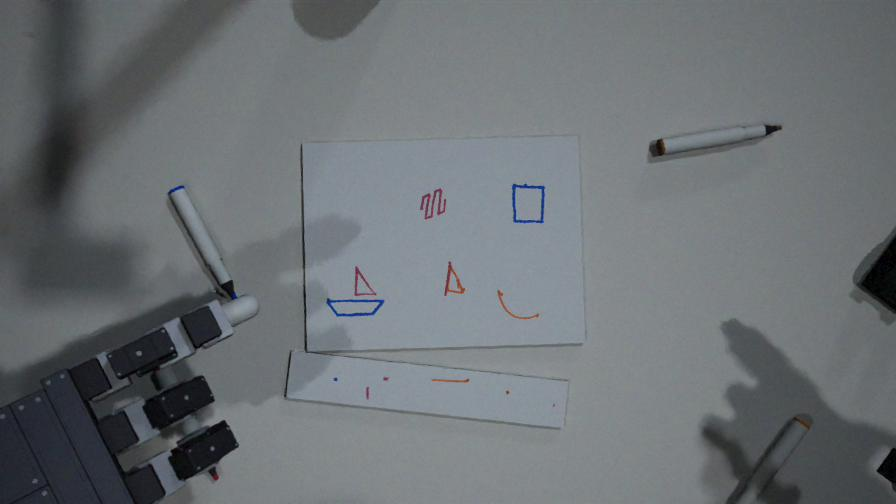

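>>> {"op": "zoom_image", "data": {
  "camera": "cam_above",
  "region": [640, 100, 800, 190]
}}

>>> {"op": "move", "data": {
  "target": [
    [0,0,0.15,0,0,0,0.479,0,-0.073,0.051,0.479,0,-0.073,0.051,0.754,0,0.576,0.696,-0.671,0.677,0.056,0.168,0.4,-0.5,0,0,0,0,0,0,0.48,0,-0.072,0.052,0.48,0,-0.072,0.052,0.754,0,0.576,0.696,-0.67,0.68,0.056,0.168,0.4,-0.8],
    [0.2,-0.3,0.25,0,0,0.2,0.479,0,-0.073,0.051,0.479,0,-0.073,0.051,0.754,0,0.576,0.696,-0.671,0.677,0.056,0.168,0.4,-0.5,0,0,0,0,0,0,0.48,0,-0.072,0.052,0.48,0,-0.072,0.052,0.754,0,0.576,0.696,-0.67,0.68,0.056,0.168,0.4,-0.8]
  ],
  "speed": 0.2,
  "blend": 0.03,
  "cameras": ["cam_above"]
}}

Scaled by 3.150.

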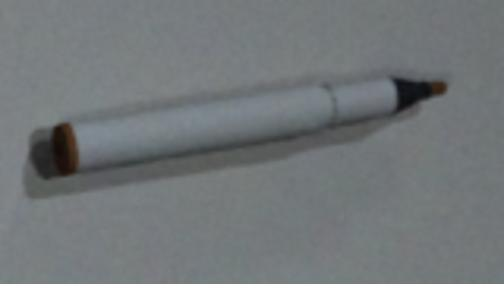

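Scene clock: 2366.77 s.
left_arm: end_effector_position=(+0.5499, +0.0900, +0.3053) hand_goal=(+0.480, +0.000, -0.072, +0.052, +0.480, +0.000, -0.072, +0.052, +0.754, +0.000, +0.576, +0.696, -0.670, +0.678, +0.056, +0.168) hand_measured=(+0.466, +0.000, -0.070, +0.052, +0.468, +0.000, -0.072, +0.052, +0.744, +0.002, +0.576, +0.696, -0.668, +0.680, +0.054, +0.166) hand_current_ma=(-46, +0, +5, +1, -40, +2, +0, +2, -31, +4, -1, +0, +6, +5, -6, -7) hand_state=(goal, goal, goal, goal, goal, goal, goal, goal, goal, goal, goal, goal, goal, goal, goal, goal) hand_current_limit=0.40 hand_speed=-0.50 end_effector_quat_wxyz=(+0.313, -0.446, +0.687, -0.481) end_effector_velocity=(+0.001, +0.000, +0.000) end_effector_angular_velocity=(+0.002, -0.002, +0.004) | right_arm: end_effector_position=(+0.4200, -0.4519, +0.1555) hand_goal=(+0.480, +0.000, -0.072, +0.052, +0.480, +0.000, -0.072, +0.052, +0.754, +0.000, +0.576, +0.696, -0.670, +0.680, +0.056, +0.168) hand_measured=(+0.466, -0.002, -0.072, +0.054, +0.468, +0.004, -0.074, +0.052, +0.744, +0.002, +0.576, +0.696, -0.668, +0.680, +0.054, +0.166) hand_current_ma=(-32, -2, +1, +2, -29, +4, -3, +0, -20, +2, +0, +0, +3, -1, -3, -4) hand_state=(goal, goal, goal, goal, goal, goal, goal, goal, goal, goal, goal, goal, goal, goal, goal, goal) hand_current_limit=0.40 hand_speed=-0.80 end_effector_quat_wxyz=(-0.548, +0.783, -0.242, +0.169)
Joint positions: left_arm=[2.718 -1.84 -1.971 0.32 1.537 3.154] | right_arm=[-0.906 -1.749 2.405 -1.473 -0.489 0.754]
Joint velocities: left_arm=[-0.002 -0.001 0.002 0 0.007 0] | right_arm=[within noise]
Joint torques (N m): left_arm=[-6.64 23.12 28.54 5.6 2.3 -1.69] | right_arm=[5.18 -7.23 -15.82 -1.05 -0.05 -1.6]
Wrist force (N): left_arm=[-0.5 -0.3 -0.8] | right_arm=[1.1 -2.4 1.5]
Wrist torque (N m): left_arm=[0.09 0.05 -0.11] | right_arm=[-0.44 -0.13 0.33]
Wrist force, peak (N): left_arm=[-0.6 2.4 0.6] | right_arm=[1.3 -2.8 1.4]
Hand target: left_arm +0.5500, +0.0900, +0.3054; +0.313, -0.446, +0.687, -0.481 | right_arm +0.4200, -0.4519, +0.1555; -0.548, +0.783, -0.242, +0.169
Off the commanded pose: left_arm 0.000 m, 0 deg | right_arm 0.000 m, 0 deg.
move: done
Images, in order (width x height): cam_above 896x504.

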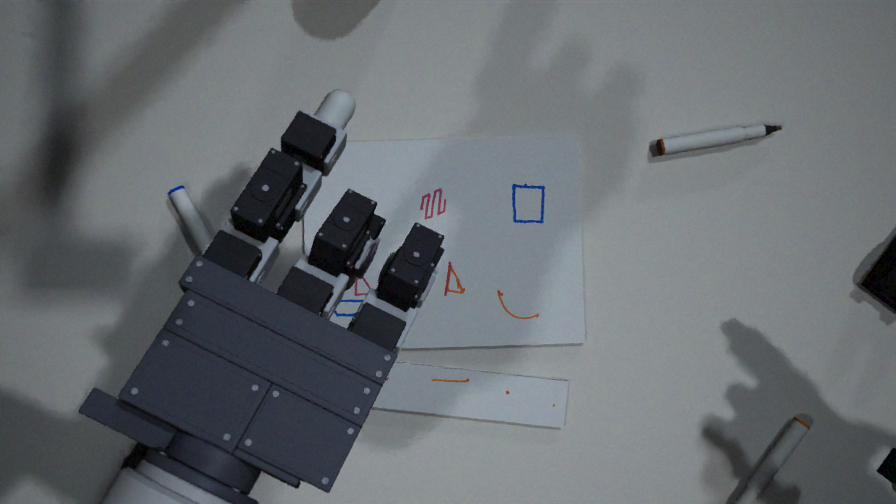

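>>> {"op": "move", "data": {
  "target": [
    [0.3755,-0.5798,-0.15,0,0,0.2028,0.479,0,-0.073,0.051,0.479,0,-0.073,0.051,0.754,0,0.576,0.696,-0.671,0.677,0.056,0.168,0.4,-0.5,0,0,0,0,0,0,0.48,0,-0.072,0.052,0.48,0,-0.072,0.052,0.754,0,0.576,0.696,-0.67,0.68,0.056,0.168,0.4,-0.8]
  ],
  "speed": 0.15,
  "cameras": ["cam_above","cam_left_wrist","cam_high"]
}}

Scene clock: 2381.17 s.
left_arm: end_effector_position=(+0.7723, -0.2547, +0.2151) hand_goal=(+0.480, +0.000, -0.072, +0.052, +0.480, +0.000, -0.072, +0.052, +0.754, +0.000, +0.576, +0.696, -0.670, +0.678, +0.056, +0.168) hand_measured=(+0.466, +0.000, -0.070, +0.052, +0.468, +0.000, -0.072, +0.052, +0.744, +0.002, +0.576, +0.696, -0.670, +0.680, +0.054, +0.166) hand_current_ma=(-46, +0, +5, +1, -39, +2, +0, +2, -31, +3, -1, +0, +0, +5, -5, -7) hand_state=(goal, goal, goal, goal, goal, goal, goal, goal, goal, goal, goal, goal, goal, goal, goal, goal) hand_current_limit=0.40 hand_speed=-0.50 end_effector_quat_wxyz=(-0.268, +0.634, -0.503, +0.523) | right_arm: end_effector_position=(+0.4200, -0.4519, +0.1555) hand_goal=(+0.480, +0.000, -0.072, +0.052, +0.480, +0.000, -0.072, +0.052, +0.754, +0.000, +0.576, +0.696, -0.670, +0.680, +0.056, +0.168) hand_measured=(+0.466, -0.002, -0.072, +0.054, +0.468, +0.004, -0.074, +0.052, +0.744, +0.002, +0.576, +0.696, -0.668, +0.680, +0.054, +0.166) hand_current_ma=(-32, -2, +1, +2, -29, +4, -3, +0, -20, +2, +0, +0, +3, -1, -3, -4) hand_state=(goal, goal, goal, goal, goal, goal, goal, goal, goal, goal, goal, goal, goal, goal, goal, goal) hand_current_limit=0.40 hand_speed=-0.80 end_effector_quat_wxyz=(-0.548, +0.783, -0.242, +0.169)
Joint positions: left_arm=[2.415 -3.059 -0.035 -0.4 2.032 2.553] | right_arm=[-0.906 -1.749 2.405 -1.473 -0.489 0.754]
Joint torques (N m): left_arm=[-7.25 70.74 17.45 1.81 2.6 -1.67] | right_arm=[6.34 -7.18 -15.77 -1.01 0.14 -1.75]
Wrist force (N): left_arm=[-1.2 -0.3 -1.0] | right_arm=[1.2 -2.2 1.2]
Wrist torque (N m): left_arm=[0.09 0.17 -0.11] | right_arm=[-0.37 -0.12 0.33]
Wrist force, peak (N): left_arm=[-1.2 -0.1 -1.7] | right_arm=[1.3 -2.5 1.7]
Hand target: left_arm +0.7753, -0.2579, +0.2154; -0.448, +0.639, -0.512, +0.359 | right_arm +0.4200, -0.4519, +0.1555; -0.548, +0.783, -0.242, +0.169
Off the commanded pose: left_arm 0.004 m, 28 deg | right_arm 0.000 m, 0 deg.
elbow stopped short (left arm): the move would have taken joint 3 (elbow) straighter than the controller allows.
move: off_target (left_arm)
Images, in order (width x height): cam_high 896x504, cam_above 896x504, cam_left_wrist 672x504.

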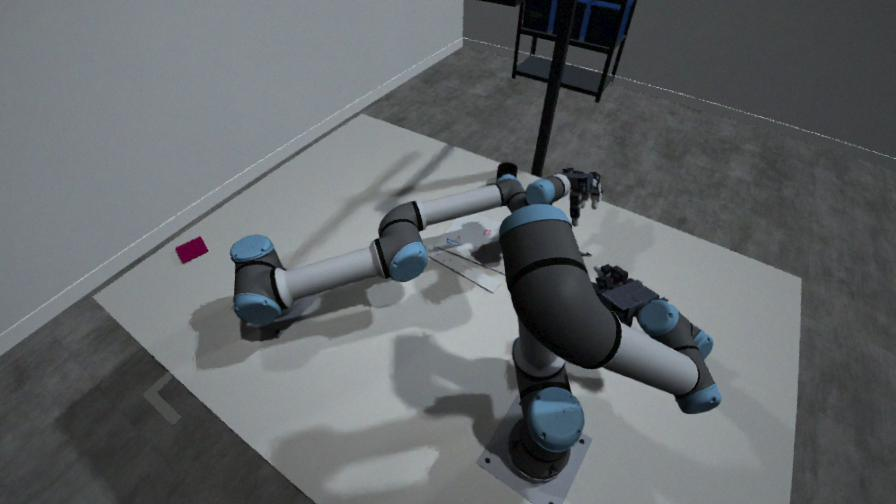

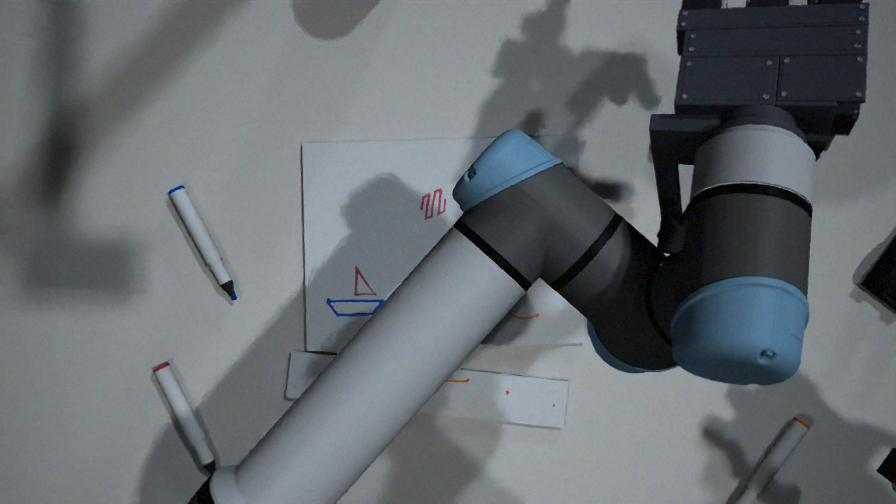

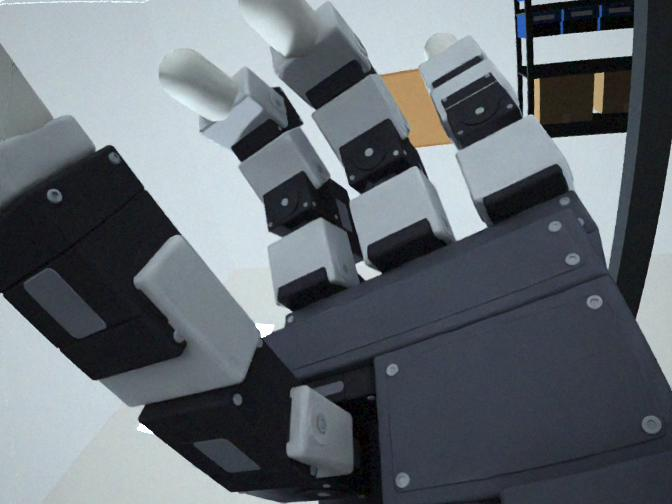

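>>> {"op": "move", "data": {
  "target": [
    [-0.3755,0.5798,0.15,0,0,-0.2028,0.479,0,-0.073,0.051,0.479,0,-0.073,0.051,0.754,0,0.576,0.696,-0.671,0.677,0.056,0.168,0.4,-0.5,0,0,0.08,0,0,0,0.48,0,-0.072,0.052,0.48,0,-0.072,0.052,0.754,0,0.576,0.696,-0.67,0.68,0.056,0.168,0.4,-0.8],
    [-0.509,0.83,0.107,0,0,-0.4028,0.479,0,-0.073,0.051,0.479,0,-0.073,0.051,0.754,0,0.576,0.696,-0.671,0.677,0.056,0.168,0.4,-0.5,0.3,0.165,0.08,0,0,-0.12,0.48,0,-0.072,0.052,0.48,0,-0.072,0.052,0.754,0,0.576,0.696,-0.67,0.68,0.056,0.168,0.4,-0.8]
  ],
  "speed": 0.18,
  "blend": 0.02
}}

>>> {"op": "move", "data": {
  "target": [
    [0,0,0,0,0,0,0.479,0,-0.073,0.051,0.479,0,-0.073,0.051,0.754,0,0.576,0.696,-0.671,0.677,0.056,0.168,0.4,-0.5,0.3,0.165,-0.13,0,0,-0.12,0.48,0,-0.072,0.052,0.48,0,-0.072,0.052,0.754,0,0.576,0.696,-0.67,0.68,0.056,0.168,0.4,-0.8]
  ],
  "speed": 0.15,
  "cameras": ["cam_above","cam_right_wrist"]
}}

Scene clock: 2403.90 s.
left_arm: end_effector_position=(+0.4699, +0.2401, +0.2796) hand_goal=(+0.480, +0.000, -0.072, +0.052, +0.480, +0.000, -0.072, +0.052, +0.754, +0.000, +0.576, +0.696, -0.670, +0.678, +0.056, +0.168) hand_measured=(+0.466, +0.000, -0.070, +0.052, +0.468, +0.000, -0.072, +0.052, +0.744, +0.002, +0.576, +0.696, -0.670, +0.680, +0.054, +0.166) hand_current_ma=(-43, +0, +5, +1, -37, +2, +0, +2, -31, +2, -1, +0, -1, +5, -5, -7) hand_state=(goal, goal, goal, goal, goal, goal, goal, goal, goal, goal, goal, goal, goal, goal, goal, goal) hand_current_limit=0.40 hand_speed=-0.50 end_effector_quat_wxyz=(+0.149, -0.212, +0.791, -0.554) | right_arm: end_effector_position=(+0.5999, -0.3529, +0.2034) hand_goal=(+0.480, +0.000, -0.072, +0.052, +0.480, +0.000, -0.072, +0.052, +0.754, +0.000, +0.576, +0.696, -0.670, +0.680, +0.056, +0.168) hand_measured=(+0.466, -0.002, -0.072, +0.054, +0.468, +0.004, -0.074, +0.052, +0.744, +0.002, +0.576, +0.696, -0.668, +0.680, +0.054, +0.166) hand_current_ma=(-32, -2, +1, +2, -29, +4, -3, +0, -20, +2, +0, +0, +2, -1, -3, -4) hand_state=(goal, goal, goal, goal, goal, goal, goal, goal, goal, goal, goal, goal, goal, goal, goal, goal) hand_current_limit=0.40 hand_speed=-0.80 end_effector_quat_wxyz=(-0.507, +0.723, -0.384, +0.269)
Joint positions: left_arm=[3.279 -1.557 -2.304 -0.101 0.486 3.901] | right_arm=[-0.358 -1.273 2.275 -3.554 -0.662 2.656]
Joint torques (N m): left_arm=[5.54 19.54 11.92 -0.56 -4.47 1.95] | right_arm=[8.55 -19.44 -21.42 -3.35 -0.44 0.97]
Wrist force (N): left_arm=[-1.0 -0.4 -0.2] | right_arm=[1.2 -2.3 1.2]
Wrist torque (N m): left_arm=[0.03 0.14 -0.27] | right_arm=[-0.40 -0.12 0.23]
Wrist force, peak (N): left_arm=[-0.6 -3.3 -2.0] | right_arm=[0.9 -3.2 2.4]
Hand target: left_arm +0.4699, +0.2401, +0.2796; +0.149, -0.212, +0.791, -0.554 | right_arm +0.6000, -0.3529, +0.2035; -0.507, +0.723, -0.384, +0.269
Off the commanded pose: left_arm 0.000 m, 0 deg | right_arm 0.000 m, 0 deg.
move: done

Scene clock: 2405.83 s.
left_arm: end_effector_position=(+0.4699, +0.2401, +0.2796) hand_goal=(+0.480, +0.000, -0.072, +0.052, +0.480, +0.000, -0.072, +0.052, +0.754, +0.000, +0.576, +0.696, -0.670, +0.678, +0.056, +0.168) hand_measured=(+0.466, +0.000, -0.070, +0.052, +0.468, +0.000, -0.072, +0.052, +0.744, +0.002, +0.576, +0.696, -0.670, +0.680, +0.054, +0.166) hand_current_ma=(-43, +0, +5, +1, -37, +2, +0, +2, -31, +2, -1, +0, -1, +5, -5, -7) hand_state=(goal, goal, goal, goal, goal, goal, goal, goal, goal, goal, goal, goal, goal, goal, goal, goal) hand_current_limit=0.40 hand_speed=-0.50 end_effector_quat_wxyz=(+0.149, -0.212, +0.791, -0.554) | right_arm: end_effector_position=(+0.7799, -0.2540, +0.1254) hand_goal=(+0.480, +0.000, -0.072, +0.052, +0.480, +0.000, -0.072, +0.052, +0.754, +0.000, +0.576, +0.696, -0.670, +0.680, +0.056, +0.168) hand_measured=(+0.466, -0.002, -0.072, +0.054, +0.468, +0.004, -0.074, +0.052, +0.744, +0.002, +0.576, +0.696, -0.668, +0.680, +0.054, +0.166) hand_current_ma=(-31, -2, +1, +2, -29, +4, -3, +0, -21, +2, +0, +0, +2, -1, -3, -4) hand_state=(goal, goal, goal, goal, goal, goal, goal, goal, goal, goal, goal, goal, goal, goal, goal, goal) hand_current_limit=0.40 hand_speed=-0.80 end_effector_quat_wxyz=(-0.447, +0.639, -0.513, +0.359)
Joint positions: left_arm=[3.279 -1.556 -2.305 -0.101 0.485 3.901] | right_arm=[0.037 -0.807 1.76 -3.737 -1.361 3.064]
Joint torques (N m): left_arm=[7.67 21.47 12.06 -0.43 -3.75 -1.47] | right_arm=[6.13 -36.3 -21.9 -5.96 -0.73 0.66]
Wrist force (N): left_arm=[-0.5 -0.5 -0.3] | right_arm=[0.9 -2.0 1.0]
Wrist torque (N m): left_arm=[0.02 0.07 -0.22] | right_arm=[-0.36 -0.08 0.22]
Wrist force, peak (N): left_arm=[-1.0 -0.3 -0.6] | right_arm=[0.2 -2.4 2.5]
Hand target: left_arm +0.4699, +0.2401, +0.2796; +0.149, -0.212, +0.791, -0.554 | right_arm +0.7800, -0.2539, +0.1255; -0.447, +0.639, -0.513, +0.359
Off the commanded pose: left_arm 0.000 m, 0 deg | right_arm 0.000 m, 0 deg.
move: done
Images, in order (width x height): cam_above 896x504, cam_right_wrist 672x504.

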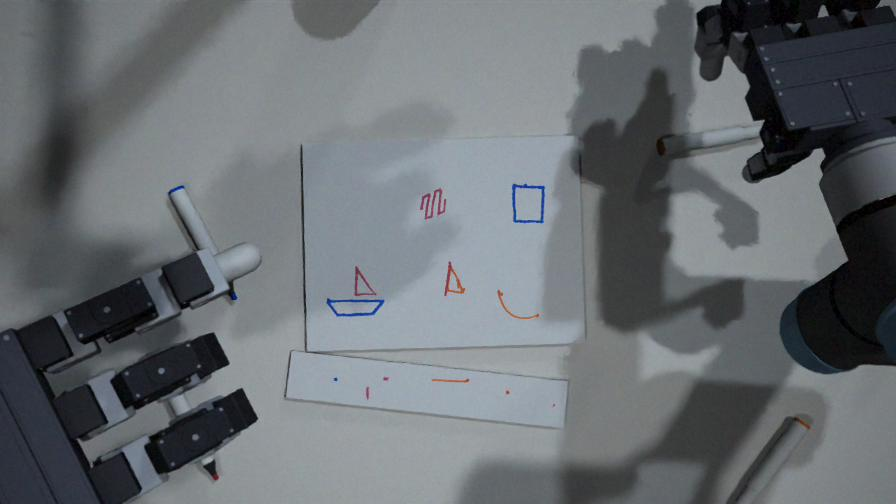

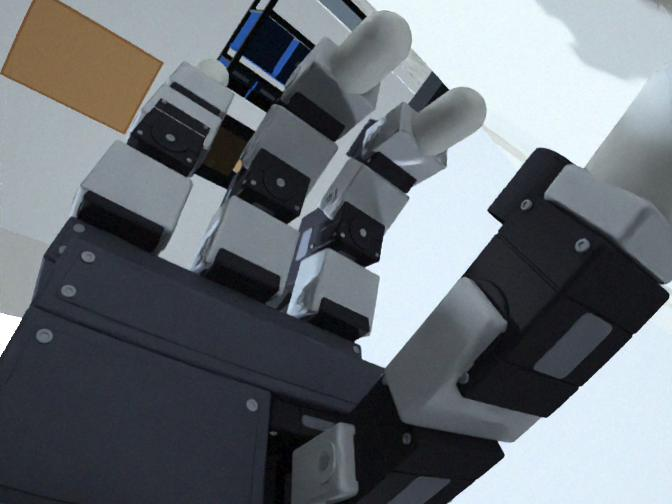

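>>> {"op": "move", "data": {
  "target": [
    [0,0,0,0,0,0,0.479,0,-0.073,0.051,0.479,0,-0.073,0.051,0.754,0,0.576,0.696,-0.671,0.677,0.056,0.168,0.4,-0.5,0,0,-0.105,0,0,0,0.479,0,-0.073,0.051,0.479,0,-0.073,0.051,0.754,0,0.576,0.696,-0.671,0.677,0.056,0.168,0.4,-0.8]
  ],
  "speed": 0.08,
  "cameras": ["cam_above"]
}}

>>> {"op": "zoom_image", "data": {
  "camera": "cam_above",
  "region": [620, 0, 896, 220]
}}

Scene clock: 2418.07 s.
left_arm: end_effector_position=(+0.4699, +0.2401, +0.2796) hand_goal=(+0.480, +0.000, -0.072, +0.052, +0.480, +0.000, -0.072, +0.052, +0.754, +0.000, +0.576, +0.696, -0.670, +0.678, +0.056, +0.168) hand_measured=(+0.466, +0.000, -0.070, +0.052, +0.468, +0.000, -0.072, +0.052, +0.744, +0.002, +0.576, +0.696, -0.670, +0.680, +0.054, +0.166) hand_current_ma=(-43, +0, +5, +1, -37, +2, +0, +2, -31, +2, -1, +0, -1, +5, -5, -7) hand_state=(goal, goal, goal, goal, goal, goal, goal, goal, goal, goal, goal, goal, goal, goal, goal, goal) hand_current_limit=0.40 hand_speed=-0.50 end_effector_quat_wxyz=(+0.149, -0.212, +0.791, -0.554) | right_arm: end_effector_position=(+0.7800, -0.2539, +0.0626) hand_goal=(+0.480, +0.000, -0.072, +0.052, +0.480, +0.000, -0.072, +0.052, +0.754, +0.000, +0.576, +0.696, -0.670, +0.678, +0.056, +0.168) hand_measured=(+0.466, -0.002, -0.072, +0.054, +0.468, +0.004, -0.074, +0.052, +0.744, +0.002, +0.576, +0.696, -0.668, +0.680, +0.054, +0.166) hand_current_ma=(-31, -2, +1, +2, -29, +4, -3, +0, -21, +2, +0, +0, +2, +2, -3, -4) hand_state=(goal, goal, goal, goal, goal, goal, goal, goal, goal, goal, goal, goal, goal, goal, goal, goal) hand_current_limit=0.40 hand_speed=-0.80 end_effector_quat_wxyz=(-0.447, +0.639, -0.513, +0.359)
Joint positions: left_arm=[3.279 -1.556 -2.305 -0.101 0.485 3.901] | right_arm=[0.037 -0.679 1.742 -3.848 -1.361 3.064]
Joint torques (N m): left_arm=[7.46 21.72 11.49 0.35 -3.52 -2] | right_arm=[5.65 -40.31 -6.3 0.18 -0.24 -1.59]
Wrist force (N): left_arm=[-0.8 -0.3 0.0] | right_arm=[0.8 -2.3 1.2]
Wrist torque (N m): left_arm=[0.01 0.12 -0.25] | right_arm=[-0.41 -0.08 0.20]
Wrist force, peak (N): left_arm=[-1.2 -0.5 -0.3] | right_arm=[0.6 -3.4 0.8]
Hand target: left_arm +0.4699, +0.2401, +0.2796; +0.149, -0.212, +0.791, -0.554 | right_arm +0.7800, -0.2539, +0.0625; -0.447, +0.639, -0.513, +0.359
Off the commanded pose: left_arm 0.000 m, 0 deg | right_arm 0.000 m, 0 deg.
move: done
Images, in order (width x height): cam_above 896x504.

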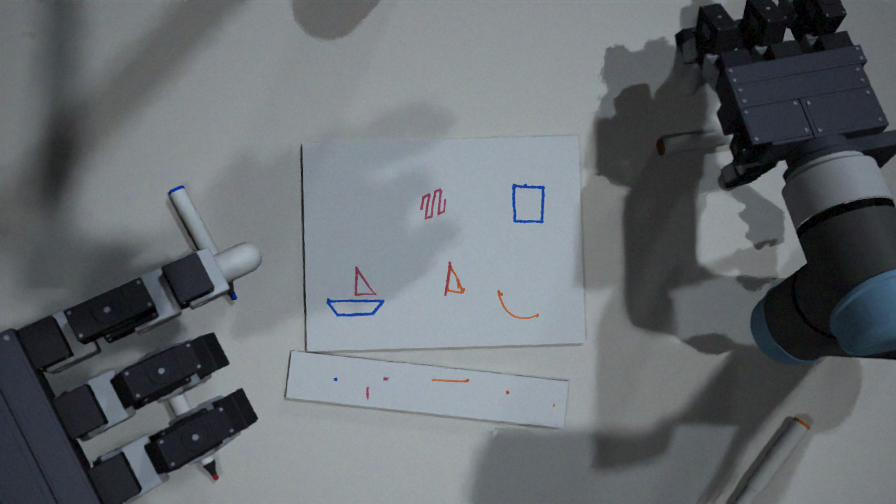

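Scaled by 1.826.

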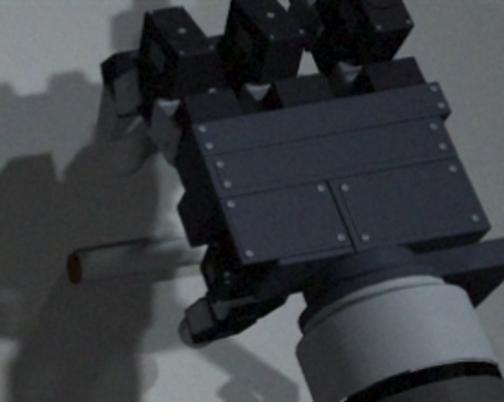

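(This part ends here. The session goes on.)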